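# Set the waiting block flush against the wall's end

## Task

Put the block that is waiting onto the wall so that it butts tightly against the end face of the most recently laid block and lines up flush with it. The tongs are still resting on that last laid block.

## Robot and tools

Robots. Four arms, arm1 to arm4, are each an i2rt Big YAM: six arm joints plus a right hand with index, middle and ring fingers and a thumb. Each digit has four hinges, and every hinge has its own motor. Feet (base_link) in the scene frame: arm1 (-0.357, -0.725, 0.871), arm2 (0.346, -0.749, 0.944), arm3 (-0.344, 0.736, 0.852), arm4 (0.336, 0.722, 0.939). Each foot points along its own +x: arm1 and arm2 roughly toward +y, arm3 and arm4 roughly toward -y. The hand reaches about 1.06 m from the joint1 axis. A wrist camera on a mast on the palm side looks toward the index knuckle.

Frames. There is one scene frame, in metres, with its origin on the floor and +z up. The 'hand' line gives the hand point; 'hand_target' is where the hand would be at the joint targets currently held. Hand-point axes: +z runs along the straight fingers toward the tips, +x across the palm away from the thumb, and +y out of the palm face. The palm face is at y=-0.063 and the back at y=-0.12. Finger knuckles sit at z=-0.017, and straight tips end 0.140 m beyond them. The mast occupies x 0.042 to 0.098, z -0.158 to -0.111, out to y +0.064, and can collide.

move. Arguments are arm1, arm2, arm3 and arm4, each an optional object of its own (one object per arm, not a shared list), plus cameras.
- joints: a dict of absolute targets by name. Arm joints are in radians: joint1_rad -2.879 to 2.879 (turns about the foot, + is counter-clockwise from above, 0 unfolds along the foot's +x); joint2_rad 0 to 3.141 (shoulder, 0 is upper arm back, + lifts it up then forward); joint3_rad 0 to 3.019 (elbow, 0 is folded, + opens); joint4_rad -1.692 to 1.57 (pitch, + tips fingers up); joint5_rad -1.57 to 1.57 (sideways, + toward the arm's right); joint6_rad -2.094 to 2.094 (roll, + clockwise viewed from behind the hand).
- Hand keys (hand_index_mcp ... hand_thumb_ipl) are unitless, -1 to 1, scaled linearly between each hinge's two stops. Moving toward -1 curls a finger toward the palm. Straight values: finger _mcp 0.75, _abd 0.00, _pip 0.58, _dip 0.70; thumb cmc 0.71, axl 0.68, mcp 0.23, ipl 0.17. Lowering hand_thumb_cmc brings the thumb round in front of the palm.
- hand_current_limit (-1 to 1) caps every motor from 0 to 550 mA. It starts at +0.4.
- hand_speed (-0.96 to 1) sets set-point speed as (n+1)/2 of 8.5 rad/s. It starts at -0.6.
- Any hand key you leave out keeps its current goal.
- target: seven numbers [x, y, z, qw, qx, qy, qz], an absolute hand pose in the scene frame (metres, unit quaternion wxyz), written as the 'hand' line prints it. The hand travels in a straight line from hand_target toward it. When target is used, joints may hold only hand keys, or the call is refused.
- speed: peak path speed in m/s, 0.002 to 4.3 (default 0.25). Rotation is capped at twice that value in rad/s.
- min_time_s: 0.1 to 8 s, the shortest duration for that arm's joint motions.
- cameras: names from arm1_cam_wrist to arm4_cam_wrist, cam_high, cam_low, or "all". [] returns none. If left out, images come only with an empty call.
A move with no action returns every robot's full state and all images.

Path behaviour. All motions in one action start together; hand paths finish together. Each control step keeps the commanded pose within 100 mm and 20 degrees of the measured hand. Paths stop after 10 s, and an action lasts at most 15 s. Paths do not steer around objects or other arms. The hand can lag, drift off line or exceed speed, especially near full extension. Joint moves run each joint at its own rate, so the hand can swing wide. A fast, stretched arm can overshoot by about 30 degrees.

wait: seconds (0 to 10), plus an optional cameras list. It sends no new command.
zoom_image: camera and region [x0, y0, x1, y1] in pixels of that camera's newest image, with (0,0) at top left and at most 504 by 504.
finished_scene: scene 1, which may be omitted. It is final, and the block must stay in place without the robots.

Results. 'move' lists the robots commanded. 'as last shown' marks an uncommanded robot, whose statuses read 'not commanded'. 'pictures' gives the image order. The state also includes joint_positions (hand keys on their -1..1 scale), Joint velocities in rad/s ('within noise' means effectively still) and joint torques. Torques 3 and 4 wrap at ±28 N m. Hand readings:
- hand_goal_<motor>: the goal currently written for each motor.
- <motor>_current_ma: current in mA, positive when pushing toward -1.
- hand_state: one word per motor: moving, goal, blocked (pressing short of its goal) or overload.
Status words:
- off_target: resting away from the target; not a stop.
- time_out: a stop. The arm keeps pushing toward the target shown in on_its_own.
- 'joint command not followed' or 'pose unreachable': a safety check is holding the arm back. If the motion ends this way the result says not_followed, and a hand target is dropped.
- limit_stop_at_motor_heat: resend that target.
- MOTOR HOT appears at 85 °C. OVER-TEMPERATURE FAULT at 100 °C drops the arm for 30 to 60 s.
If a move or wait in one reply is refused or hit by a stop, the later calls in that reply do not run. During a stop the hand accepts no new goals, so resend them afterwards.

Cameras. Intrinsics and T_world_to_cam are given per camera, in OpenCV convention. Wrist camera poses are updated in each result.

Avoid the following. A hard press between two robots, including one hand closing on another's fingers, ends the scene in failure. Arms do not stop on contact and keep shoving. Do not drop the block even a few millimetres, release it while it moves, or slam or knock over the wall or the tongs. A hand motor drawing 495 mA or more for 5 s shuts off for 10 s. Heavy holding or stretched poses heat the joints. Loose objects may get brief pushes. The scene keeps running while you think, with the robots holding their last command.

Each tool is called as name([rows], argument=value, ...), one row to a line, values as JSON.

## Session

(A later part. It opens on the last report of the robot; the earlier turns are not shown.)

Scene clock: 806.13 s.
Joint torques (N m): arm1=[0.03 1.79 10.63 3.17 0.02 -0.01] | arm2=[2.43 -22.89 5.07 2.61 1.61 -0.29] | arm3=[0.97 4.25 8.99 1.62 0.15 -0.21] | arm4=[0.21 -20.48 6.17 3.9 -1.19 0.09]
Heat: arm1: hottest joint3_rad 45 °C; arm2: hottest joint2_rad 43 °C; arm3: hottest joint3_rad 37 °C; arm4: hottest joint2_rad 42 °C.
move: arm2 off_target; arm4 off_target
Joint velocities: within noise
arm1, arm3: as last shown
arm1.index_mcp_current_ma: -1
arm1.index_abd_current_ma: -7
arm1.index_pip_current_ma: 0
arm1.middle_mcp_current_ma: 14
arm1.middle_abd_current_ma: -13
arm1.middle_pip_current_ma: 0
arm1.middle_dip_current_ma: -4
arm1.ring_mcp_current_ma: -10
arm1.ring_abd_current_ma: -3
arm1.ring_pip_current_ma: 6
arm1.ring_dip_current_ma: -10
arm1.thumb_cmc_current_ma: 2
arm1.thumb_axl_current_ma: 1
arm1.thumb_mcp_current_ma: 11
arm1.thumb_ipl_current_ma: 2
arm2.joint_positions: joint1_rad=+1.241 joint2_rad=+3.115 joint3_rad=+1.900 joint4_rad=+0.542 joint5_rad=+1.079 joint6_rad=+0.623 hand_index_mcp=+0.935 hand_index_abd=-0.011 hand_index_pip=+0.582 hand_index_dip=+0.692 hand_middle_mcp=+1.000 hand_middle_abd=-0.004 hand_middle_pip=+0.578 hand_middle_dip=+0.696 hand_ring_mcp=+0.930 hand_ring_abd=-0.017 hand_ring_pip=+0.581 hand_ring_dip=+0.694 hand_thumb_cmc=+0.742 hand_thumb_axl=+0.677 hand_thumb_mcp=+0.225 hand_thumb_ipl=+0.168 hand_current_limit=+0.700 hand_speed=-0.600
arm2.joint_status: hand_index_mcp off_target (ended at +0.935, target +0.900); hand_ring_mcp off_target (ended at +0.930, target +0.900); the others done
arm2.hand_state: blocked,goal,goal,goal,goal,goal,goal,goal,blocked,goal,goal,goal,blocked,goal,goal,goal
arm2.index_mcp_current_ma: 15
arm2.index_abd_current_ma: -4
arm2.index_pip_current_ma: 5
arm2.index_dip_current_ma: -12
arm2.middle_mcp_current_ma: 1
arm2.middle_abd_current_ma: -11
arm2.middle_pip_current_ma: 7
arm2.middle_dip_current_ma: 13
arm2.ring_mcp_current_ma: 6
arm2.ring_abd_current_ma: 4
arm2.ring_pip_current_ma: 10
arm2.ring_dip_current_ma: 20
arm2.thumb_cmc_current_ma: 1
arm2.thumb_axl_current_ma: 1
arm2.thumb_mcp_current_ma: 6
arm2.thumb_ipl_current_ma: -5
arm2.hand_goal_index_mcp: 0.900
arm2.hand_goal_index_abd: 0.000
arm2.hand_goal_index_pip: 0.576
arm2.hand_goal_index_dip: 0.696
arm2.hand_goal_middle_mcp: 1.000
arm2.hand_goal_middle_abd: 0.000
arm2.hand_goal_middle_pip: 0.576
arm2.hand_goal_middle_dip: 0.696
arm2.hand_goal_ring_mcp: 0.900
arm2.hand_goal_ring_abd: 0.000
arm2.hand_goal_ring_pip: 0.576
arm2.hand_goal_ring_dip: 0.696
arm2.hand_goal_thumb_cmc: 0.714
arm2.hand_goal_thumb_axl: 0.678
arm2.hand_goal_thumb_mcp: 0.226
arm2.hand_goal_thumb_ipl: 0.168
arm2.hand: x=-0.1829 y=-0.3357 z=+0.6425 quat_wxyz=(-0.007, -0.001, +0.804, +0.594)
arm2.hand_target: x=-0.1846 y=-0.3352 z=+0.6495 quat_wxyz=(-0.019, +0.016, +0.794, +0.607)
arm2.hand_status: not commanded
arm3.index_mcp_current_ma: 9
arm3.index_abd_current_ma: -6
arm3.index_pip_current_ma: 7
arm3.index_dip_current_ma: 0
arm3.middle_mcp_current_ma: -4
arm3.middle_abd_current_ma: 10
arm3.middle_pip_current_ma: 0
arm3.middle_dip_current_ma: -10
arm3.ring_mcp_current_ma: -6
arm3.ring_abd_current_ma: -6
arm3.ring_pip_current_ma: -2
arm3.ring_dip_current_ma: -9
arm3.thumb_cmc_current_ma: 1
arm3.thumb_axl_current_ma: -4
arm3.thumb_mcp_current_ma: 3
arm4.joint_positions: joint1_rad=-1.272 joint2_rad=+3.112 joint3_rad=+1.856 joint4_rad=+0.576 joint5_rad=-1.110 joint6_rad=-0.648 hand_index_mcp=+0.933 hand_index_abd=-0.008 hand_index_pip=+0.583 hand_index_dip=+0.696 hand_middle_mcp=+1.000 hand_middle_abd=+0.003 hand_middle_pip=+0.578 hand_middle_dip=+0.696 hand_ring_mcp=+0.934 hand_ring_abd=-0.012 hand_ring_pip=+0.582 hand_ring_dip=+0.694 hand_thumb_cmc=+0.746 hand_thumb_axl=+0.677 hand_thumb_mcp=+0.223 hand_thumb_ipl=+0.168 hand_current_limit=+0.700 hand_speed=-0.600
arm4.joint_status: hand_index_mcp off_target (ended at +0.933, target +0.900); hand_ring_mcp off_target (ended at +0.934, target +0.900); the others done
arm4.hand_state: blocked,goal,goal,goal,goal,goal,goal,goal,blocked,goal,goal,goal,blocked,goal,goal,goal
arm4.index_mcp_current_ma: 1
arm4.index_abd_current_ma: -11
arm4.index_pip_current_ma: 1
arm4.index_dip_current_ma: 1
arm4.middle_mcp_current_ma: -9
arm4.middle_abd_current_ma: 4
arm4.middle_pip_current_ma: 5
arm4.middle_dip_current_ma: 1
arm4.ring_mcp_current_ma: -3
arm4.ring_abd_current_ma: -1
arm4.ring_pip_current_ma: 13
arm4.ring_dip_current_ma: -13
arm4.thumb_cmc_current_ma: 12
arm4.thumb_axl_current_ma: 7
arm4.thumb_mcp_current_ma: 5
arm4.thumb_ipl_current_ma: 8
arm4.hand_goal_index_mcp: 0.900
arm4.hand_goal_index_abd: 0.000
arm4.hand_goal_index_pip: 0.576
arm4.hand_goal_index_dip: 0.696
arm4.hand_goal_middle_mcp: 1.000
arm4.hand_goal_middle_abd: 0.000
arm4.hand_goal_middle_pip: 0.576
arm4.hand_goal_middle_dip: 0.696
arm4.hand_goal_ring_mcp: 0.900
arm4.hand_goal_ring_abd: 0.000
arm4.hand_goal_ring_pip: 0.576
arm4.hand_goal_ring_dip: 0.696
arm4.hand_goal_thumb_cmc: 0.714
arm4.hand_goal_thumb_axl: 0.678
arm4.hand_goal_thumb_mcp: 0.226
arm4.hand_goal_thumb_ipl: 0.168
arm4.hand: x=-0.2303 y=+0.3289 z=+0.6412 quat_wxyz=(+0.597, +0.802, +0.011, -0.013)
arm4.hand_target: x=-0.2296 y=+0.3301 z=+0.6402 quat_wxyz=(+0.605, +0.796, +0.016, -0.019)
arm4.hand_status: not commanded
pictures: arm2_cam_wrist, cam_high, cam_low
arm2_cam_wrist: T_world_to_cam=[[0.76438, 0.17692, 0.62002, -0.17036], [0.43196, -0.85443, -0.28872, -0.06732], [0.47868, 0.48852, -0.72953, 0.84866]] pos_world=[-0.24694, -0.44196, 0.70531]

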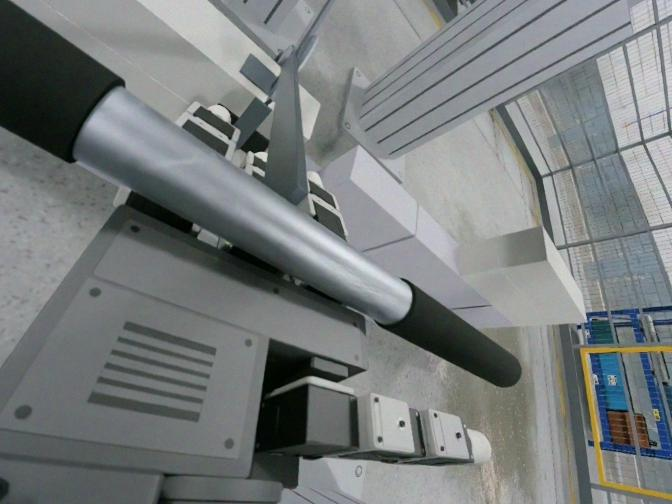

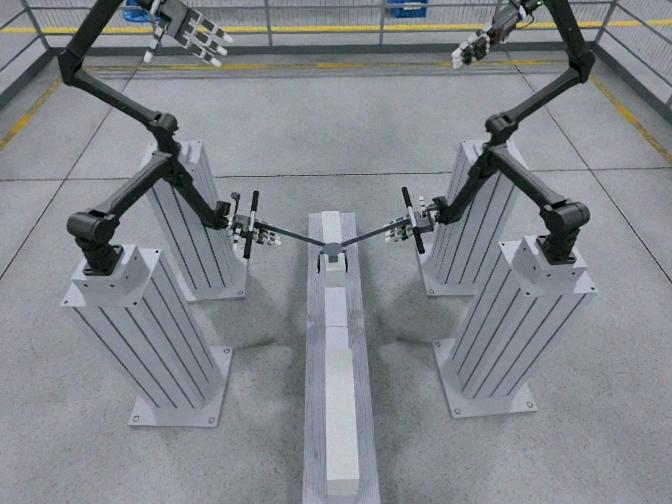

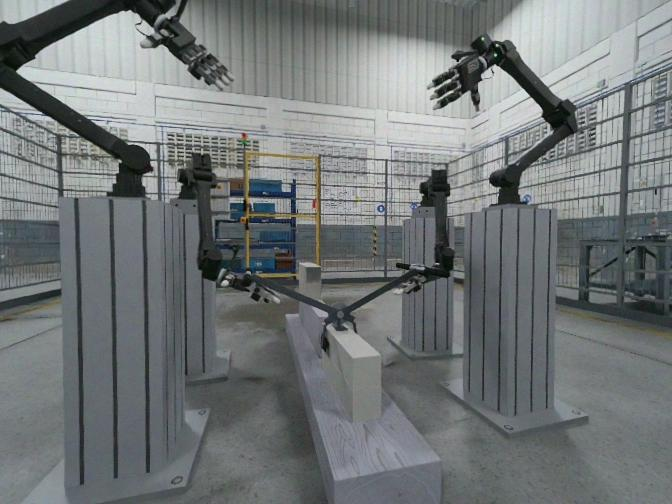

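move(arm2={"target": [-0.175, -0.345, 0.575, 0, 0, 0.8572, 0.5151], "speed": 0.15}, arm4={"target": [-0.220, 0.335, 0.57, 0.5151, 0.8572, 0, 0], "speed": 0.15}, cameras=["cam_low","cam_high","arm2_cam_wrist"])

Scene clock: 811.43 s.
Joint torques (N m): arm1=[0.03 1.9 10.61 3.21 0.03 -0.01] | arm2=[3.08 -22.36 5.08 0.14 0.74 -0.03] | arm3=[0.97 4.19 8.98 1.59 0.15 -0.2] | arm4=[0.38 -19.6 6.15 1.06 -0.62 -0.21]
Heat: arm1: hottest joint3_rad 45 °C; arm2: hottest joint2_rad 43 °C; arm3: hottest joint3_rad 37 °C; arm4: hottest joint2_rad 42 °C.
move: arm2 off_target; arm4 off_target
Joint velocities: within noise
arm1, arm3: as last shown
arm1.index_mcp_current_ma: 6
arm1.index_abd_current_ma: -12
arm1.index_pip_current_ma: 1
arm1.index_dip_current_ma: -9
arm1.middle_mcp_current_ma: 4
arm1.middle_abd_current_ma: -6
arm1.middle_pip_current_ma: -5
arm1.middle_dip_current_ma: -2
arm1.ring_mcp_current_ma: -8
arm1.ring_abd_current_ma: -1
arm1.ring_pip_current_ma: 12
arm1.ring_dip_current_ma: -7
arm1.thumb_cmc_current_ma: 11
arm1.thumb_axl_current_ma: -8
arm1.thumb_mcp_current_ma: -3
arm2.joint_positions: joint1_rad=+1.246 joint2_rad=+3.115 joint3_rad=+1.908 joint4_rad=+0.202 joint5_rad=+0.918 joint6_rad=+0.889 hand_index_mcp=+0.935 hand_index_abd=-0.011 hand_index_pip=+0.582 hand_index_dip=+0.692 hand_middle_mcp=+1.000 hand_middle_abd=-0.004 hand_middle_pip=+0.578 hand_middle_dip=+0.696 hand_ring_mcp=+0.931 hand_ring_abd=-0.017 hand_ring_pip=+0.581 hand_ring_dip=+0.694 hand_thumb_cmc=+0.742 hand_thumb_axl=+0.677 hand_thumb_mcp=+0.225 hand_thumb_ipl=+0.168 hand_current_limit=+0.700 hand_speed=-0.600
arm2.joint_status: not commanded
arm2.hand_state: blocked,goal,goal,goal,goal,goal,goal,goal,blocked,goal,goal,goal,blocked,goal,goal,goal
arm2.index_mcp_current_ma: 20
arm2.index_abd_current_ma: -2
arm2.index_pip_current_ma: -6
arm2.index_dip_current_ma: -19
arm2.middle_mcp_current_ma: 3
arm2.middle_abd_current_ma: -8
arm2.middle_pip_current_ma: -10
arm2.middle_dip_current_ma: 13
arm2.ring_mcp_current_ma: 9
arm2.ring_abd_current_ma: 3
arm2.ring_pip_current_ma: 10
arm2.ring_dip_current_ma: 6
arm2.thumb_cmc_current_ma: 27
arm2.thumb_axl_current_ma: 10
arm2.thumb_mcp_current_ma: 8
arm2.thumb_ipl_current_ma: 2
arm2.hand_goal_index_mcp: 0.900
arm2.hand_goal_index_abd: 0.000
arm2.hand_goal_index_pip: 0.576
arm2.hand_goal_index_dip: 0.696
arm2.hand_goal_middle_mcp: 1.000
arm2.hand_goal_middle_abd: 0.000
arm2.hand_goal_middle_pip: 0.576
arm2.hand_goal_middle_dip: 0.696
arm2.hand_goal_ring_mcp: 0.900
arm2.hand_goal_ring_abd: 0.000
arm2.hand_goal_ring_pip: 0.576
arm2.hand_goal_ring_dip: 0.696
arm2.hand_goal_thumb_cmc: 0.714
arm2.hand_goal_thumb_axl: 0.678
arm2.hand_goal_thumb_mcp: 0.226
arm2.hand_goal_thumb_ipl: 0.168
arm2.hand: x=-0.1709 y=-0.3425 z=+0.5816 quat_wxyz=(-0.001, -0.008, +0.870, +0.494)
arm2.hand_target: x=-0.1745 y=-0.3452 z=+0.5764 quat_wxyz=(-0.006, -0.006, +0.871, +0.492)
arm2.hand_status: off_target (0.008 m and 3.0 deg from the pose sent, 0.069 m and 10.9 deg at the start; a joint's target at an end of its range on 41 of 46 steps)
arm3.index_abd_current_ma: -1
arm3.index_pip_current_ma: 14
arm3.index_dip_current_ma: 3
arm3.middle_mcp_current_ma: -6
arm3.middle_abd_current_ma: 12
arm3.middle_pip_current_ma: 5
arm3.middle_dip_current_ma: -3
arm3.ring_mcp_current_ma: -4
arm3.ring_abd_current_ma: -3
arm3.ring_pip_current_ma: -5
arm3.ring_dip_current_ma: -6
arm3.thumb_cmc_current_ma: 3
arm3.thumb_axl_current_ma: -3
arm3.thumb_mcp_current_ma: 0
arm3.thumb_ipl_current_ma: 9
arm4.joint_positions: joint1_rad=-1.279 joint2_rad=+3.112 joint3_rad=+1.868 joint4_rad=+0.234 joint5_rad=-0.954 joint6_rad=-0.889 hand_index_mcp=+0.933 hand_index_abd=-0.008 hand_index_pip=+0.583 hand_index_dip=+0.696 hand_middle_mcp=+1.000 hand_middle_abd=+0.003 hand_middle_pip=+0.578 hand_middle_dip=+0.696 hand_ring_mcp=+0.934 hand_ring_abd=-0.005 hand_ring_pip=+0.582 hand_ring_dip=+0.694 hand_thumb_cmc=+0.746 hand_thumb_axl=+0.677 hand_thumb_mcp=+0.223 hand_thumb_ipl=+0.168 hand_current_limit=+0.700 hand_speed=-0.600
arm4.joint_status: not commanded
arm4.hand_state: blocked,goal,goal,goal,goal,goal,goal,goal,blocked,goal,goal,goal,blocked,goal,goal,goal
arm4.index_mcp_current_ma: 10
arm4.index_abd_current_ma: -7
arm4.index_pip_current_ma: -5
arm4.index_dip_current_ma: -2
arm4.middle_mcp_current_ma: 5
arm4.middle_abd_current_ma: 2
arm4.middle_pip_current_ma: 2
arm4.middle_dip_current_ma: -6
arm4.ring_mcp_current_ma: 3
arm4.ring_abd_current_ma: -5
arm4.ring_pip_current_ma: 5
arm4.ring_dip_current_ma: -5
arm4.thumb_cmc_current_ma: 14
arm4.thumb_axl_current_ma: 19
arm4.thumb_mcp_current_ma: 13
arm4.thumb_ipl_current_ma: 3
arm4.hand_goal_index_mcp: 0.900
arm4.hand_goal_index_abd: 0.000
arm4.hand_goal_index_pip: 0.576
arm4.hand_goal_index_dip: 0.696
arm4.hand_goal_middle_mcp: 1.000
arm4.hand_goal_middle_abd: 0.000
arm4.hand_goal_middle_pip: 0.576
arm4.hand_goal_middle_dip: 0.696
arm4.hand_goal_ring_mcp: 0.900
arm4.hand_goal_ring_abd: 0.000
arm4.hand_goal_ring_pip: 0.576
arm4.hand_goal_ring_dip: 0.696
arm4.hand_goal_thumb_cmc: 0.714
arm4.hand_goal_thumb_axl: 0.678
arm4.hand_goal_thumb_mcp: 0.226
arm4.hand_goal_thumb_ipl: 0.168
arm4.hand: x=-0.2234 y=+0.3360 z=+0.5816 quat_wxyz=(+0.502, +0.865, -0.009, +0.000)
arm4.hand_target: x=-0.2195 y=+0.3354 z=+0.5714 quat_wxyz=(+0.497, +0.868, -0.006, +0.000)
arm4.hand_status: off_target (0.012 m and 2.1 deg from the pose sent, 0.072 m and 11.5 deg at the start; a joint's target at an end of its range on 44 of 46 steps)
pictures: arm2_cam_wrist, cam_high, cam_low
arm2_cam_wrist: T_world_to_cam=[[0.75183, 0.32424, 0.57412, -0.06548], [0.43977, -0.89536, -0.07023, -0.23566], [0.49127, 0.30528, -0.81576, 0.79127]] pos_world=[-0.23586, -0.43133, 0.66653]

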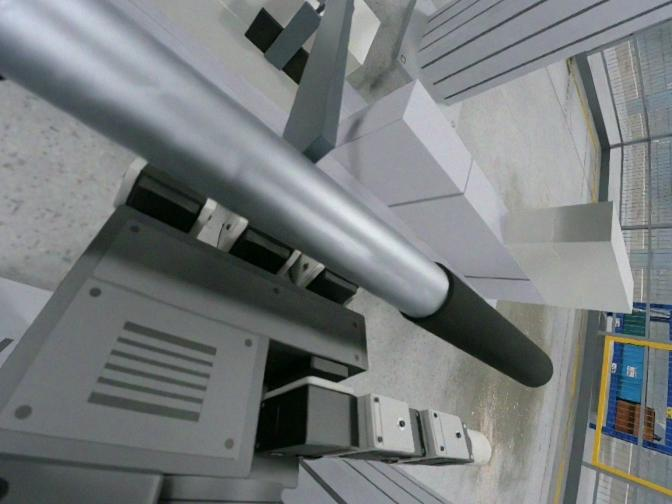

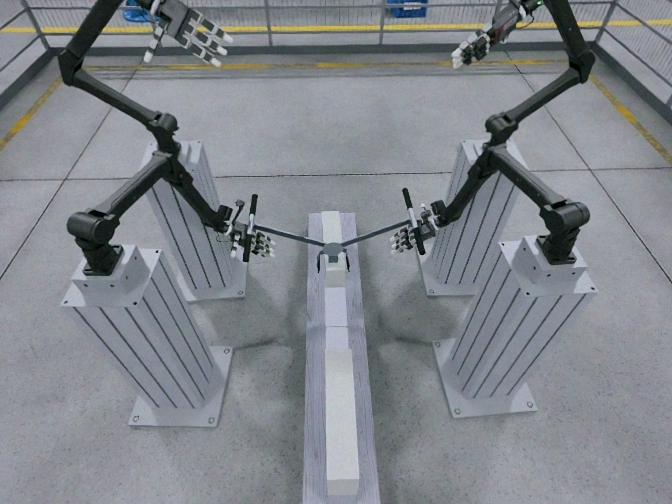

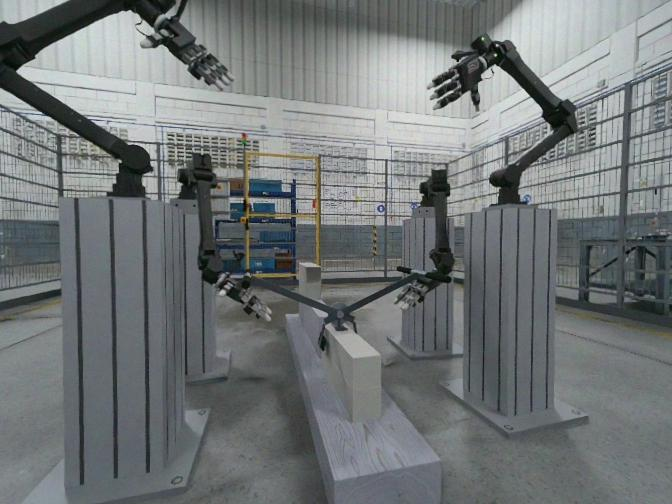

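move(arm2={"target": [-0.015, -0.345, 0.575, 0, 0, 0.8572, 0.5151], "speed": 0.15}, arm4={"target": [-0.065, 0.33, 0.57, 0.5151, 0.8572, 0, 0], "speed": 0.15}, arm1={"joints": {"joint1_rad": -0.149, "joint2_rad": 1.309, "joint3_rad": 0.5, "joint4_rad": -0.524, "joint5_rad": 0, "joint6_rad": 0, "hand_thumb_cmc": -0.571, "hand_thumb_mcp": 0.6, "hand_current_limit": 0.7}, "min_time_s": 2}, arm3={"joints": {"joint1_rad": -0.068, "joint2_rad": 1.309, "joint3_rad": 0.5, "joint4_rad": -0.524, "joint5_rad": 0, "joint6_rad": 0, "hand_thumb_cmc": -0.571, "hand_thumb_mcp": 0.6, "hand_current_limit": 0.7}, "min_time_s": 2}, cameras=["all"])

Scene clock: 821.63 s.
Joint torques (N m): arm1=[-0.44 -5.89 6.69 2.02 -0.12 0] | arm2=[2.08 -19.49 0.69 1.54 0.62 -0.36] | arm3=[0.5 -5.89 6.98 0.77 -0.04 -0.27] | arm4=[0.73 -16.44 1.22 2.85 -0.43 0.05]
Heat: arm1: hottest joint3_rad 45 °C; arm2: hottest joint2_rad 43 °C; arm3: hottest joint3_rad 36 °C; arm4: hottest joint2_rad 41 °C.
move: arm1 done; arm2 done; arm3 done; arm4 done
Joint velocities: within noise
arm1.joint_positions: joint1_rad=-0.140 joint2_rad=+1.309 joint3_rad=+0.502 joint4_rad=-0.538 joint5_rad=+0.002 joint6_rad=+0.016 hand_index_mcp=+0.751 hand_index_abd=+0.000 hand_index_pip=+0.577 hand_index_dip=+0.696 hand_middle_mcp=+0.751 hand_middle_abd=+0.000 hand_middle_pip=+0.576 hand_middle_dip=+0.696 hand_ring_mcp=+0.751 hand_ring_abd=+0.000 hand_ring_pip=+0.577 hand_ring_dip=+0.696 hand_thumb_cmc=-0.565 hand_thumb_axl=+0.674 hand_thumb_mcp=+0.593 hand_thumb_ipl=+0.168 hand_current_limit=+0.700 hand_speed=-0.600
arm1.joint_status: all done
arm1.hand_state: goal,goal,goal,goal,goal,goal,goal,goal,goal,goal,goal,goal,goal,goal,goal,goal
arm1.index_mcp_current_ma: -4
arm1.index_abd_current_ma: -9
arm1.index_pip_current_ma: -1
arm1.index_dip_current_ma: -14
arm1.middle_mcp_current_ma: 7
arm1.middle_abd_current_ma: -10
arm1.middle_pip_current_ma: -5
arm1.middle_dip_current_ma: -2
arm1.ring_mcp_current_ma: -12
arm1.ring_abd_current_ma: -6
arm1.ring_pip_current_ma: 5
arm1.ring_dip_current_ma: -8
arm1.thumb_cmc_current_ma: 8
arm1.thumb_axl_current_ma: -13
arm1.thumb_mcp_current_ma: -22
arm1.thumb_ipl_current_ma: 6
arm1.hand_goal_index_mcp: 0.754
arm1.hand_goal_index_abd: 0.000
arm1.hand_goal_index_pip: 0.576
arm1.hand_goal_index_dip: 0.696
arm1.hand_goal_middle_mcp: 0.754
arm1.hand_goal_middle_abd: 0.000
arm1.hand_goal_middle_pip: 0.576
arm1.hand_goal_middle_dip: 0.696
arm1.hand_goal_ring_mcp: 0.754
arm1.hand_goal_ring_abd: 0.000
arm1.hand_goal_ring_pip: 0.576
arm1.hand_goal_ring_dip: 0.696
arm1.hand_goal_thumb_cmc: -0.570
arm1.hand_goal_thumb_axl: 0.678
arm1.hand_goal_thumb_mcp: 0.600
arm1.hand_goal_thumb_ipl: 0.168
arm1.hand: x=-0.3032 y=-0.3370 z=+0.8911 quat_wxyz=(+0.001, +0.045, +0.992, +0.119)
arm1.hand_target: x=-0.3012 y=-0.3350 z=+0.8922 quat_wxyz=(+0.002, +0.041, +0.991, +0.125)
arm1.hand_status: not commanded
arm2.joint_positions: joint1_rad=+1.129 joint2_rad=+3.114 joint3_rad=+1.504 joint4_rad=+0.751 joint5_rad=+0.889 joint6_rad=+0.722 hand_index_mcp=+0.935 hand_index_abd=-0.011 hand_index_pip=+0.582 hand_index_dip=+0.692 hand_middle_mcp=+1.000 hand_middle_abd=-0.004 hand_middle_pip=+0.578 hand_middle_dip=+0.696 hand_ring_mcp=+0.931 hand_ring_abd=-0.017 hand_ring_pip=+0.581 hand_ring_dip=+0.694 hand_thumb_cmc=+0.742 hand_thumb_axl=+0.677 hand_thumb_mcp=+0.225 hand_thumb_ipl=+0.168 hand_current_limit=+0.700 hand_speed=-0.600
arm2.joint_status: not commanded
arm2.hand_state: blocked,goal,goal,goal,goal,goal,goal,goal,blocked,goal,goal,goal,blocked,goal,goal,goal
arm2.index_mcp_current_ma: 6
arm2.index_abd_current_ma: -2
arm2.index_pip_current_ma: -12
arm2.index_dip_current_ma: -5
arm2.middle_mcp_current_ma: -6
arm2.middle_abd_current_ma: -17
arm2.middle_pip_current_ma: -17
arm2.middle_dip_current_ma: -13
arm2.ring_mcp_current_ma: 9
arm2.ring_abd_current_ma: -4
arm2.ring_pip_current_ma: 21
arm2.ring_dip_current_ma: 2
arm2.thumb_cmc_current_ma: -4
arm2.thumb_axl_current_ma: 5
arm2.thumb_mcp_current_ma: 6
arm2.thumb_ipl_current_ma: -11
arm2.hand_goal_index_mcp: 0.900
arm2.hand_goal_index_abd: 0.000
arm2.hand_goal_index_pip: 0.576
arm2.hand_goal_index_dip: 0.696
arm2.hand_goal_middle_mcp: 1.000
arm2.hand_goal_middle_abd: 0.000
arm2.hand_goal_middle_pip: 0.576
arm2.hand_goal_middle_dip: 0.696
arm2.hand_goal_ring_mcp: 0.900
arm2.hand_goal_ring_abd: 0.000
arm2.hand_goal_ring_pip: 0.576
arm2.hand_goal_ring_dip: 0.696
arm2.hand_goal_thumb_cmc: 0.714
arm2.hand_goal_thumb_axl: 0.678
arm2.hand_goal_thumb_mcp: 0.226
arm2.hand_goal_thumb_ipl: 0.168
arm2.hand: x=-0.0135 y=-0.3491 z=+0.5713 quat_wxyz=(+0.005, -0.001, +0.859, +0.511)
arm2.hand_target: x=-0.0151 y=-0.3450 z=+0.5751 quat_wxyz=(+0.000, +0.000, +0.857, +0.515)
arm2.hand_status: done (0.006 m and 0.8 deg from the pose sent, 0.156 m and 3.0 deg at the start)
arm3.joint_positions: joint1_rad=-0.062 joint2_rad=+1.316 joint3_rad=+0.486 joint4_rad=-0.538 joint5_rad=+0.003 joint6_rad=+0.015 hand_index_mcp=+0.758 hand_index_abd=+0.000 hand_index_pip=+0.573 hand_index_dip=+0.696 hand_middle_mcp=+0.751 hand_middle_abd=+0.000 hand_middle_pip=+0.577 hand_middle_dip=+0.696 hand_ring_mcp=+0.757 hand_ring_abd=+0.000 hand_ring_pip=+0.573 hand_ring_dip=+0.696 hand_thumb_cmc=-0.565 hand_thumb_axl=+0.674 hand_thumb_mcp=+0.593 hand_thumb_ipl=+0.168 hand_current_limit=+0.700 hand_speed=-0.600
arm3.joint_status: all done
arm3.hand_state: goal,goal,goal,goal,goal,goal,goal,goal,goal,goal,goal,goal,goal,goal,goal,goal
arm3.index_mcp_current_ma: 15
arm3.index_abd_current_ma: -3
arm3.index_pip_current_ma: 12
arm3.index_dip_current_ma: 4
arm3.middle_mcp_current_ma: -8
arm3.middle_abd_current_ma: 1
arm3.middle_pip_current_ma: 6
arm3.middle_dip_current_ma: -11
arm3.ring_mcp_current_ma: -3
arm3.ring_abd_current_ma: -3
arm3.ring_pip_current_ma: -6
arm3.ring_dip_current_ma: -8
arm3.thumb_cmc_current_ma: 5
arm3.thumb_axl_current_ma: -11
arm3.thumb_mcp_current_ma: -7
arm3.thumb_ipl_current_ma: 7
arm3.hand_goal_index_mcp: 0.754
arm3.hand_goal_index_abd: 0.000
arm3.hand_goal_index_pip: 0.576
arm3.hand_goal_index_dip: 0.696
arm3.hand_goal_middle_mcp: 0.754
arm3.hand_goal_middle_abd: 0.000
arm3.hand_goal_middle_pip: 0.576
arm3.hand_goal_middle_dip: 0.696
arm3.hand_goal_ring_mcp: 0.754
arm3.hand_goal_ring_abd: 0.000
arm3.hand_goal_ring_pip: 0.576
arm3.hand_goal_ring_dip: 0.696
arm3.hand_goal_thumb_cmc: -0.570
arm3.hand_goal_thumb_axl: 0.678
arm3.hand_goal_thumb_mcp: 0.600
arm3.hand_goal_thumb_ipl: 0.168
arm3.hand: x=-0.3934 y=+0.3554 z=+0.8603 quat_wxyz=(+0.104, +0.994, -0.039, -0.005)
arm3.hand_target: x=-0.3945 y=+0.3445 z=+0.8703 quat_wxyz=(+0.121, +0.992, -0.034, -0.005)
arm3.hand_status: not commanded
arm4.joint_positions: joint1_rad=-1.150 joint2_rad=+3.107 joint3_rad=+1.483 joint4_rad=+0.784 joint5_rad=-0.906 joint6_rad=-0.716 hand_index_mcp=+0.933 hand_index_abd=-0.008 hand_index_pip=+0.582 hand_index_dip=+0.696 hand_middle_mcp=+1.000 hand_middle_abd=+0.002 hand_middle_pip=+0.578 hand_middle_dip=+0.696 hand_ring_mcp=+0.934 hand_ring_abd=-0.006 hand_ring_pip=+0.582 hand_ring_dip=+0.694 hand_thumb_cmc=+0.746 hand_thumb_axl=+0.677 hand_thumb_mcp=+0.223 hand_thumb_ipl=+0.168 hand_current_limit=+0.700 hand_speed=-0.600
arm4.joint_status: not commanded
arm4.hand_state: blocked,goal,goal,goal,goal,goal,goal,goal,blocked,goal,goal,goal,blocked,goal,goal,goal
arm4.index_mcp_current_ma: 11
arm4.index_abd_current_ma: 12
arm4.index_pip_current_ma: 0
arm4.index_dip_current_ma: 14
arm4.middle_mcp_current_ma: -19
arm4.middle_abd_current_ma: -1
arm4.middle_pip_current_ma: 6
arm4.middle_dip_current_ma: -7
arm4.ring_mcp_current_ma: 5
arm4.ring_abd_current_ma: -5
arm4.ring_pip_current_ma: 13
arm4.ring_dip_current_ma: -2
arm4.thumb_cmc_current_ma: 4
arm4.thumb_axl_current_ma: 19
arm4.thumb_mcp_current_ma: -7
arm4.thumb_ipl_current_ma: 12
arm4.hand_goal_index_mcp: 0.900
arm4.hand_goal_index_abd: 0.000
arm4.hand_goal_index_pip: 0.576
arm4.hand_goal_index_dip: 0.696
arm4.hand_goal_middle_mcp: 1.000
arm4.hand_goal_middle_abd: 0.000
arm4.hand_goal_middle_pip: 0.576
arm4.hand_goal_middle_dip: 0.696
arm4.hand_goal_ring_mcp: 0.900
arm4.hand_goal_ring_abd: 0.000
arm4.hand_goal_ring_pip: 0.576
arm4.hand_goal_ring_dip: 0.696
arm4.hand_goal_thumb_cmc: 0.714
arm4.hand_goal_thumb_axl: 0.678
arm4.hand_goal_thumb_mcp: 0.226
arm4.hand_goal_thumb_ipl: 0.168
arm4.hand: x=-0.0732 y=+0.3306 z=+0.5764 quat_wxyz=(+0.516, +0.856, +0.003, -0.003)
arm4.hand_target: x=-0.0650 y=+0.3302 z=+0.5701 quat_wxyz=(+0.515, +0.857, +0.000, +0.000)
arm4.hand_status: done (0.010 m and 0.6 deg from the pose sent, 0.159 m and 2.1 deg at the start)
pictures: arm1_cam_wrist, arm2_cam_wrist, arm3_cam_wrist, arm4_cam_wrist, cam_high, cam_low
arm1_cam_wrist: T_world_to_cam=[[0.81853, 0.56479, 0.10493, 0.38261], [0.42165, -0.71475, 0.55797, -0.64844], [0.39014, -0.41248, -0.8232, 0.83822]] pos_world=[-0.36679, -0.33383, 1.01168]
arm2_cam_wrist: T_world_to_cam=[[0.75439, 0.288, 0.58988, -0.19736], [0.42514, -0.89904, -0.10476, -0.29331], [0.50015, 0.32981, -0.80067, 0.70769]] pos_world=[-0.08037, -0.44026, 0.65232]
arm3_cam_wrist: T_world_to_cam=[[-0.81178, -0.56463, 0.14902, -0.21835], [-0.36274, 0.68755, 0.62904, -0.97686], [-0.45763, 0.45658, -0.76296, 0.4397]] pos_world=[-0.33038, 0.3476, 0.9825]
arm4_cam_wrist: T_world_to_cam=[[-0.79745, -0.29604, 0.52577, -0.22491], [-0.44472, 0.87728, -0.18056, -0.26037], [-0.40779, -0.37781, -0.83124, 0.70745]] pos_world=[-0.00665, 0.42911, 0.6593]

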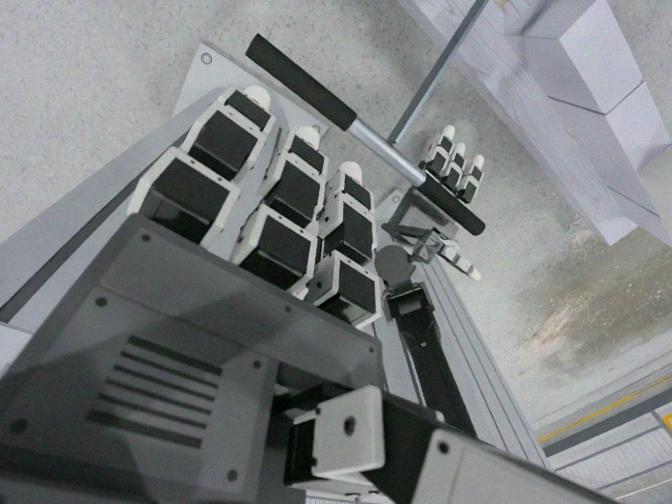

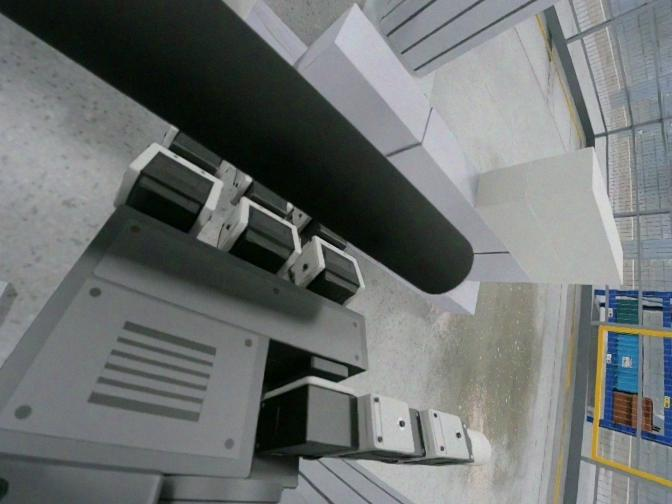

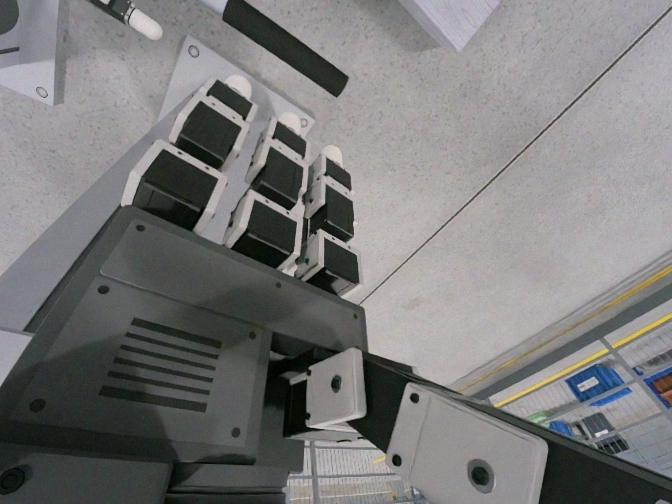

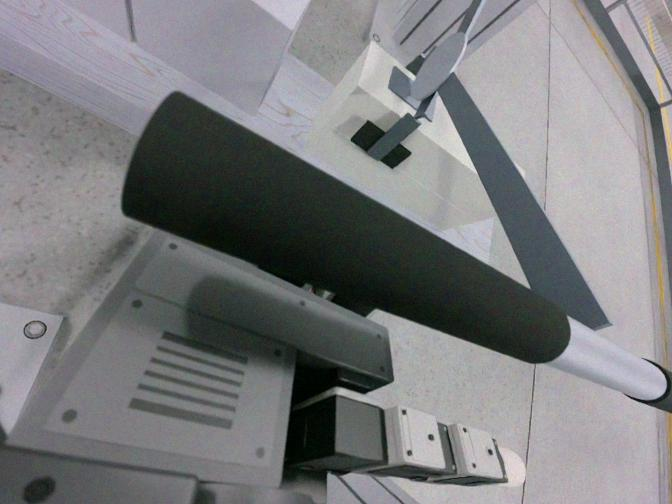

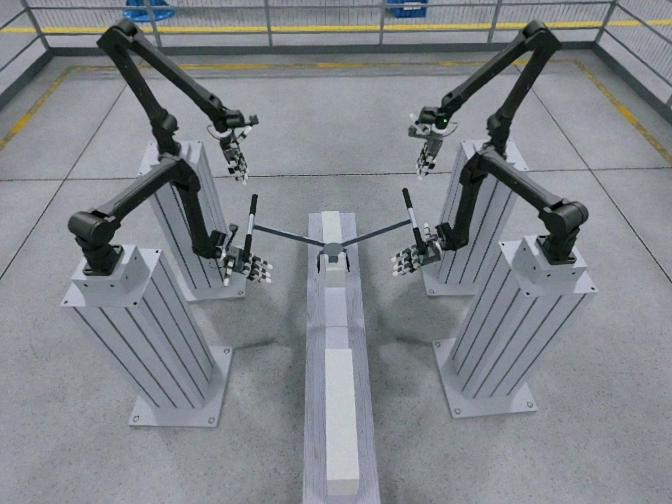

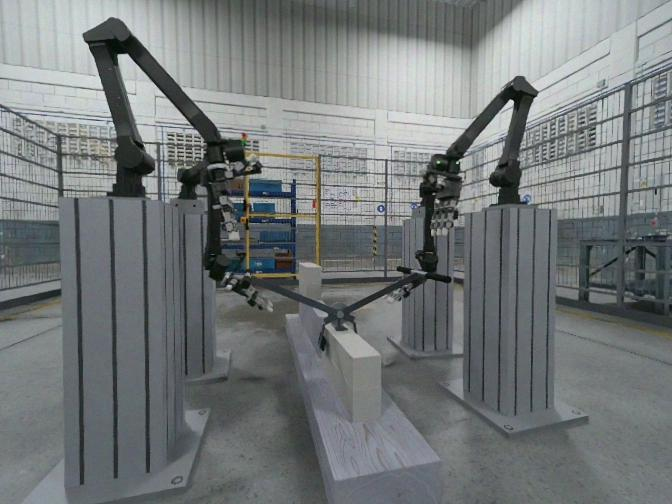

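zoom_image(camera="cam_high", region=[190, 90, 290, 290])

zoom_image(camera="cam_high", region=[380, 90, 480, 290])

zoom_image(camera="cam_low", region=[180, 120, 480, 330])

Scaled by 2.520 from the camera's image (finer frame: 960x720).

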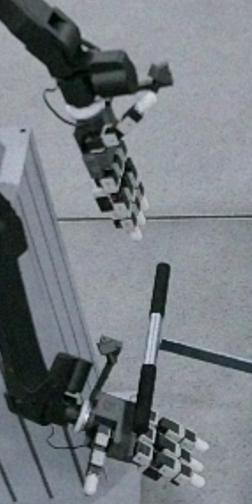

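Scaled by 2.520 from the camera's image (finer frame: 960x720).

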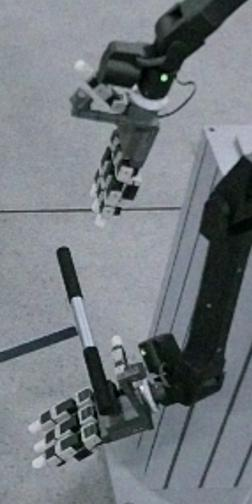

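Scaled by 1.680 from the camera's image (finer frame: 960x720).

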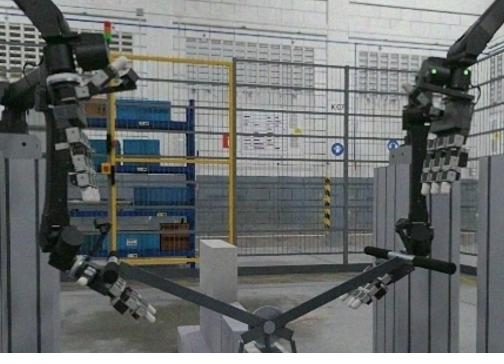

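move(arm1={"target": [-0.325, -0.35, 0.72, 0, 0, 0.9936, 0.1132], "speed": 0.2}, arm3={"target": [-0.37, 0.38, 0.70, 0.1132, 0.9936, 0, 0], "speed": 0.2}, arm2={"target": [-0.015, -0.338, 0.598, 0, 0, 0.8572, 0.5151], "speed": 0.1}, arm4={"target": [-0.062, 0.318, 0.598, 0.5151, 0.8572, 0, 0], "speed": 0.1}, cameras=["all"])

Scene clock: 868.60 s.
Joint torques (N m): arm1=[0.91 -9.47 0.53 1.91 -0.1 -0.07] | arm2=[1.38 -20.72 0.18 1.55 0.65 -0.36] | arm3=[1.61 -9.29 0.83 0.75 -0.03 -0.27] | arm4=[1.26 -17.96 0.69 2.84 -0.41 0.05]
Heat: arm1: hottest joint3_rad 43 °C; arm2: hottest joint2_rad 41 °C; arm3: hottest joint3_rad 34 °C; arm4: hottest joint2_rad 41 °C.
move: arm1 done; arm2 off_target; arm3 off_target; arm4 done
Joint velocities: within noise
arm1.joint_positions: joint1_rad=-0.112 joint2_rad=+1.985 joint3_rad=+0.415 joint4_rad=+0.194 joint5_rad=-0.001 joint6_rad=-0.019 hand_index_mcp=+0.750 hand_index_abd=+0.000 hand_index_pip=+0.572 hand_index_dip=+0.695 hand_middle_mcp=+0.751 hand_middle_abd=+0.000 hand_middle_pip=+0.573 hand_middle_dip=+0.696 hand_ring_mcp=+0.749 hand_ring_abd=+0.000 hand_ring_pip=+0.571 hand_ring_dip=+0.696 hand_thumb_cmc=-0.566 hand_thumb_axl=+0.674 hand_thumb_mcp=+0.593 hand_thumb_ipl=+0.168 hand_current_limit=+0.700 hand_speed=-0.600
arm1.joint_status: not commanded
arm1.hand_state: goal,goal,goal,goal,goal,goal,goal,goal,goal,goal,goal,goal,goal,goal,goal,goal
arm1.index_mcp_current_ma: -5
arm1.index_abd_current_ma: -2
arm1.index_pip_current_ma: -13
arm1.index_dip_current_ma: -10
arm1.middle_mcp_current_ma: 12
arm1.middle_abd_current_ma: -8
arm1.middle_pip_current_ma: -15
arm1.middle_dip_current_ma: -10
arm1.ring_mcp_current_ma: -17
arm1.ring_abd_current_ma: 0
arm1.ring_pip_current_ma: -10
arm1.ring_dip_current_ma: -9
arm1.thumb_cmc_current_ma: 14
arm1.thumb_axl_current_ma: -12
arm1.thumb_mcp_current_ma: -19
arm1.thumb_ipl_current_ma: 11
arm1.hand_goal_index_mcp: 0.754
arm1.hand_goal_index_abd: 0.000
arm1.hand_goal_index_pip: 0.576
arm1.hand_goal_index_dip: 0.696
arm1.hand_goal_middle_mcp: 0.754
arm1.hand_goal_middle_abd: 0.000
arm1.hand_goal_middle_pip: 0.576
arm1.hand_goal_middle_dip: 0.696
arm1.hand_goal_ring_mcp: 0.754
arm1.hand_goal_ring_abd: 0.000
arm1.hand_goal_ring_pip: 0.576
arm1.hand_goal_ring_dip: 0.696
arm1.hand_goal_thumb_cmc: -0.570
arm1.hand_goal_thumb_axl: 0.678
arm1.hand_goal_thumb_mcp: 0.600
arm1.hand_goal_thumb_ipl: 0.168
arm1.hand: x=-0.3195 y=-0.3564 z=+0.7164 quat_wxyz=(+0.000, +0.014, +0.995, +0.103)
arm1.hand_target: x=-0.3249 y=-0.3502 z=+0.7200 quat_wxyz=(+0.000, +0.000, +0.994, +0.113)
arm1.hand_status: done (0.009 m and 1.9 deg from the pose sent, 0.173 m and 5.2 deg at the start)
arm2.joint_positions: joint1_rad=+1.121 joint2_rad=+3.073 joint3_rad=+1.452 joint4_rad=+0.765 joint5_rad=+0.880 joint6_rad=+0.706 hand_index_mcp=+0.935 hand_index_abd=-0.011 hand_index_pip=+0.582 hand_index_dip=+0.692 hand_middle_mcp=+1.000 hand_middle_abd=-0.004 hand_middle_pip=+0.578 hand_middle_dip=+0.696 hand_ring_mcp=+0.931 hand_ring_abd=-0.017 hand_ring_pip=+0.581 hand_ring_dip=+0.694 hand_thumb_cmc=+0.742 hand_thumb_axl=+0.677 hand_thumb_mcp=+0.225 hand_thumb_ipl=+0.168 hand_current_limit=+0.700 hand_speed=-0.600
arm2.joint_status: not commanded
arm2.hand_state: blocked,goal,goal,goal,goal,goal,goal,goal,blocked,goal,goal,goal,blocked,goal,goal,goal
arm2.index_mcp_current_ma: 22
arm2.index_abd_current_ma: 9
arm2.index_pip_current_ma: -5
arm2.index_dip_current_ma: 6
arm2.middle_mcp_current_ma: -6
arm2.middle_abd_current_ma: -15
arm2.middle_pip_current_ma: 8
arm2.middle_dip_current_ma: 8
arm2.ring_mcp_current_ma: 4
arm2.ring_abd_current_ma: -1
arm2.ring_pip_current_ma: 5
arm2.ring_dip_current_ma: 2
arm2.thumb_cmc_current_ma: 15
arm2.thumb_axl_current_ma: -6
arm2.thumb_mcp_current_ma: -7
arm2.thumb_ipl_current_ma: -11
arm2.hand_goal_index_mcp: 0.900
arm2.hand_goal_index_abd: 0.000
arm2.hand_goal_index_pip: 0.576
arm2.hand_goal_index_dip: 0.696
arm2.hand_goal_middle_mcp: 1.000
arm2.hand_goal_middle_abd: 0.000
arm2.hand_goal_middle_pip: 0.576
arm2.hand_goal_middle_dip: 0.696
arm2.hand_goal_ring_mcp: 0.900
arm2.hand_goal_ring_abd: 0.000
arm2.hand_goal_ring_pip: 0.576
arm2.hand_goal_ring_dip: 0.696
arm2.hand_goal_thumb_cmc: 0.714
arm2.hand_goal_thumb_axl: 0.678
arm2.hand_goal_thumb_mcp: 0.226
arm2.hand_goal_thumb_ipl: 0.168
arm2.hand: x=-0.0115 y=-0.3467 z=+0.5869 quat_wxyz=(+0.007, -0.006, +0.861, +0.509)
arm2.hand_target: x=-0.0148 y=-0.3381 z=+0.5979 quat_wxyz=(+0.000, +0.000, +0.857, +0.515)
arm2.hand_status: off_target (0.015 m and 1.3 deg from the pose sent, 0.029 m and 0.8 deg at the start)
arm3.joint_positions: joint1_rad=-0.018 joint2_rad=+1.992 joint3_rad=+0.363 joint4_rad=+0.254 joint5_rad=-0.001 joint6_rad=+0.005 hand_index_mcp=+0.758 hand_index_abd=+0.000 hand_index_pip=+0.577 hand_index_dip=+0.696 hand_middle_mcp=+0.757 hand_middle_abd=+0.000 hand_middle_pip=+0.579 hand_middle_dip=+0.696 hand_ring_mcp=+0.757 hand_ring_abd=+0.000 hand_ring_pip=+0.577 hand_ring_dip=+0.696 hand_thumb_cmc=-0.571 hand_thumb_axl=+0.674 hand_thumb_mcp=+0.593 hand_thumb_ipl=+0.168 hand_current_limit=+0.700 hand_speed=-0.600
arm3.joint_status: not commanded
arm3.hand_state: goal,goal,goal,goal,goal,goal,goal,goal,goal,goal,goal,goal,goal,goal,goal,goal
arm3.index_mcp_current_ma: 10
arm3.index_abd_current_ma: -7
arm3.index_pip_current_ma: 13
arm3.index_dip_current_ma: -3
arm3.middle_mcp_current_ma: -1
arm3.middle_abd_current_ma: 6
arm3.middle_pip_current_ma: 9
arm3.middle_dip_current_ma: -10
arm3.ring_mcp_current_ma: 0
arm3.ring_abd_current_ma: -4
arm3.ring_pip_current_ma: -3
arm3.ring_dip_current_ma: -8
arm3.thumb_cmc_current_ma: 2
arm3.thumb_axl_current_ma: -4
arm3.thumb_mcp_current_ma: -8
arm3.thumb_ipl_current_ma: 7
arm3.hand_goal_index_mcp: 0.754
arm3.hand_goal_index_abd: 0.000
arm3.hand_goal_index_pip: 0.576
arm3.hand_goal_index_dip: 0.696
arm3.hand_goal_middle_mcp: 0.754
arm3.hand_goal_middle_abd: 0.000
arm3.hand_goal_middle_pip: 0.576
arm3.hand_goal_middle_dip: 0.696
arm3.hand_goal_ring_mcp: 0.754
arm3.hand_goal_ring_abd: 0.000
arm3.hand_goal_ring_pip: 0.576
arm3.hand_goal_ring_dip: 0.696
arm3.hand_goal_thumb_cmc: -0.570
arm3.hand_goal_thumb_axl: 0.678
arm3.hand_goal_thumb_mcp: 0.600
arm3.hand_goal_thumb_ipl: 0.168
arm3.hand: x=-0.3745 y=+0.3880 z=+0.6937 quat_wxyz=(+0.100, +0.995, -0.012, -0.001)
arm3.hand_target: x=-0.3701 y=+0.3800 z=+0.7000 quat_wxyz=(+0.113, +0.994, +0.000, +0.000)
arm3.hand_status: off_target (0.011 m and 2.1 deg from the pose sent, 0.164 m and 4.7 deg at the start)
arm4.joint_positions: joint1_rad=-1.127 joint2_rad=+3.053 joint3_rad=+1.415 joint4_rad=+0.812 joint5_rad=-0.888 joint6_rad=-0.683 hand_index_mcp=+0.933 hand_index_abd=-0.008 hand_index_pip=+0.582 hand_index_dip=+0.696 hand_middle_mcp=+1.000 hand_middle_abd=+0.002 hand_middle_pip=+0.578 hand_middle_dip=+0.696 hand_ring_mcp=+0.934 hand_ring_abd=-0.006 hand_ring_pip=+0.582 hand_ring_dip=+0.694 hand_thumb_cmc=+0.746 hand_thumb_axl=+0.677 hand_thumb_mcp=+0.223 hand_thumb_ipl=+0.168 hand_current_limit=+0.700 hand_speed=-0.600
arm4.joint_status: not commanded
arm4.hand_state: blocked,goal,goal,goal,goal,goal,goal,goal,blocked,goal,goal,goal,blocked,goal,goal,goal
arm4.index_mcp_current_ma: -5
arm4.index_abd_current_ma: -9
arm4.index_pip_current_ma: 11
arm4.index_dip_current_ma: 0
arm4.middle_mcp_current_ma: 6
arm4.middle_abd_current_ma: 2
arm4.middle_pip_current_ma: -3
arm4.middle_dip_current_ma: 4
arm4.ring_mcp_current_ma: -11
arm4.ring_abd_current_ma: -10
arm4.ring_pip_current_ma: 11
arm4.ring_dip_current_ma: -2
arm4.thumb_cmc_current_ma: 13
arm4.thumb_axl_current_ma: 17
arm4.thumb_mcp_current_ma: 7
arm4.thumb_ipl_current_ma: 7
arm4.hand_goal_index_mcp: 0.900
arm4.hand_goal_index_abd: 0.000
arm4.hand_goal_index_pip: 0.576
arm4.hand_goal_index_dip: 0.696
arm4.hand_goal_middle_mcp: 1.000
arm4.hand_goal_middle_abd: 0.000
arm4.hand_goal_middle_pip: 0.576
arm4.hand_goal_middle_dip: 0.696
arm4.hand_goal_ring_mcp: 0.900
arm4.hand_goal_ring_abd: 0.000
arm4.hand_goal_ring_pip: 0.576
arm4.hand_goal_ring_dip: 0.696
arm4.hand_goal_thumb_cmc: 0.714
arm4.hand_goal_thumb_axl: 0.678
arm4.hand_goal_thumb_mcp: 0.226
arm4.hand_goal_thumb_ipl: 0.168
arm4.hand: x=-0.0675 y=+0.3231 z=+0.5968 quat_wxyz=(+0.514, +0.858, -0.001, -0.001)
arm4.hand_target: x=-0.0620 y=+0.3182 z=+0.5979 quat_wxyz=(+0.515, +0.857, +0.000, +0.000)
arm4.hand_status: done (0.008 m and 0.2 deg from the pose sent, 0.027 m and 0.6 deg at the start)
pictures: arm1_cam_wrist, arm2_cam_wrist, arm3_cam_wrist, arm4_cam_wrist, cam_high, cam_low
arm1_cam_wrist: T_world_to_cam=[[0.78104, 0.61804, 0.08946, 0.4433], [0.46279, -0.66902, 0.58158, -0.54544], [0.41929, -0.41284, -0.80856, 0.69142]] pos_world=[-0.38372, -0.35345, 0.83662]
arm2_cam_wrist: T_world_to_cam=[[0.74788, 0.2951, 0.59464, -0.20919], [0.43119, -0.89702, -0.09714, -0.29406], [0.50473, 0.32905, -0.7981, 0.71667]] pos_world=[-0.07848, -0.43786, 0.66781]
arm3_cam_wrist: T_world_to_cam=[[-0.77941, -0.61005, 0.14267, -0.12562], [-0.40158, 0.66125, 0.63362, -0.89505], [-0.48089, 0.43656, -0.76037, 0.30359]] pos_world=[-0.31135, 0.38268, 0.81589]
arm4_cam_wrist: T_world_to_cam=[[-0.80355, -0.29461, 0.51722, -0.22901], [-0.43889, 0.88023, -0.18047, -0.24823], [-0.4021, -0.37202, -0.83661, 0.72564]] pos_world=[-0.00118, 0.42098, 0.68073]

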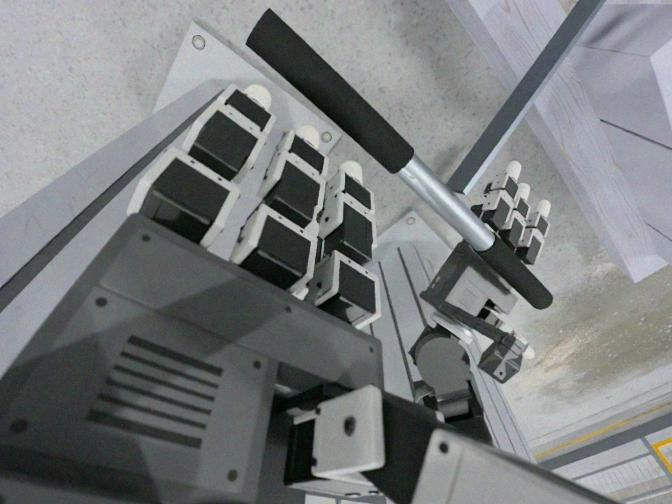

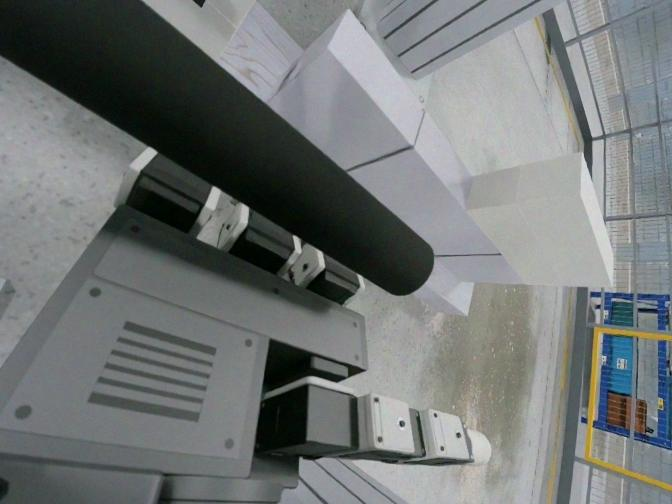

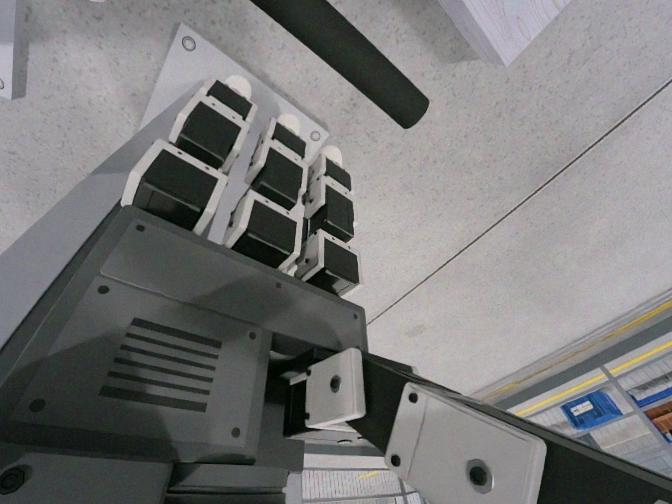

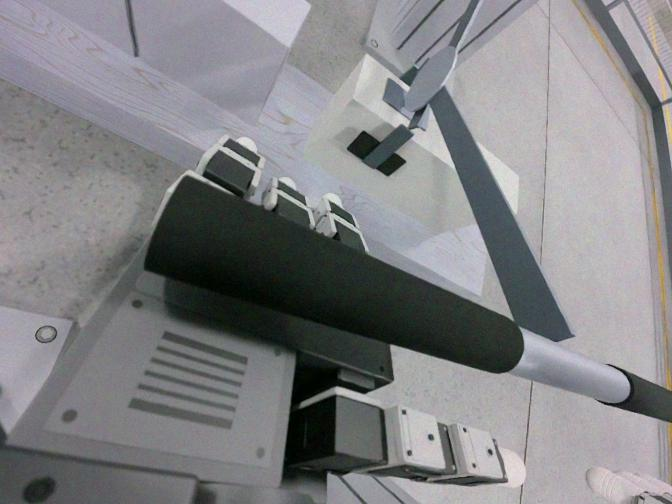

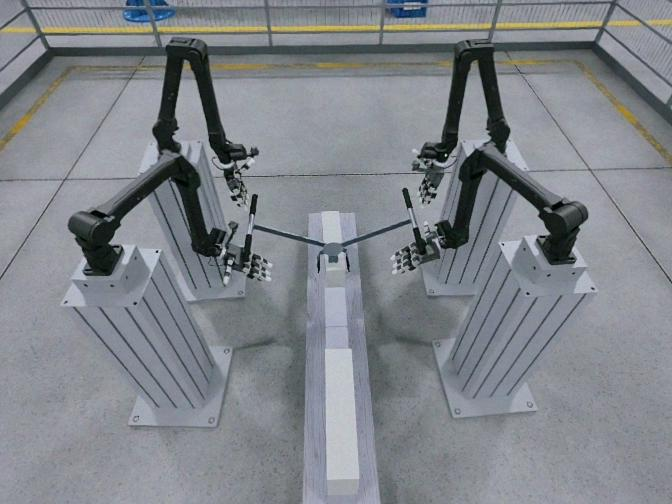

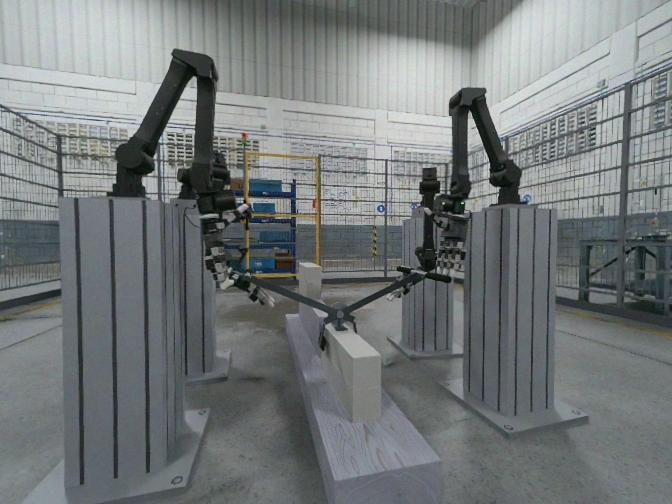

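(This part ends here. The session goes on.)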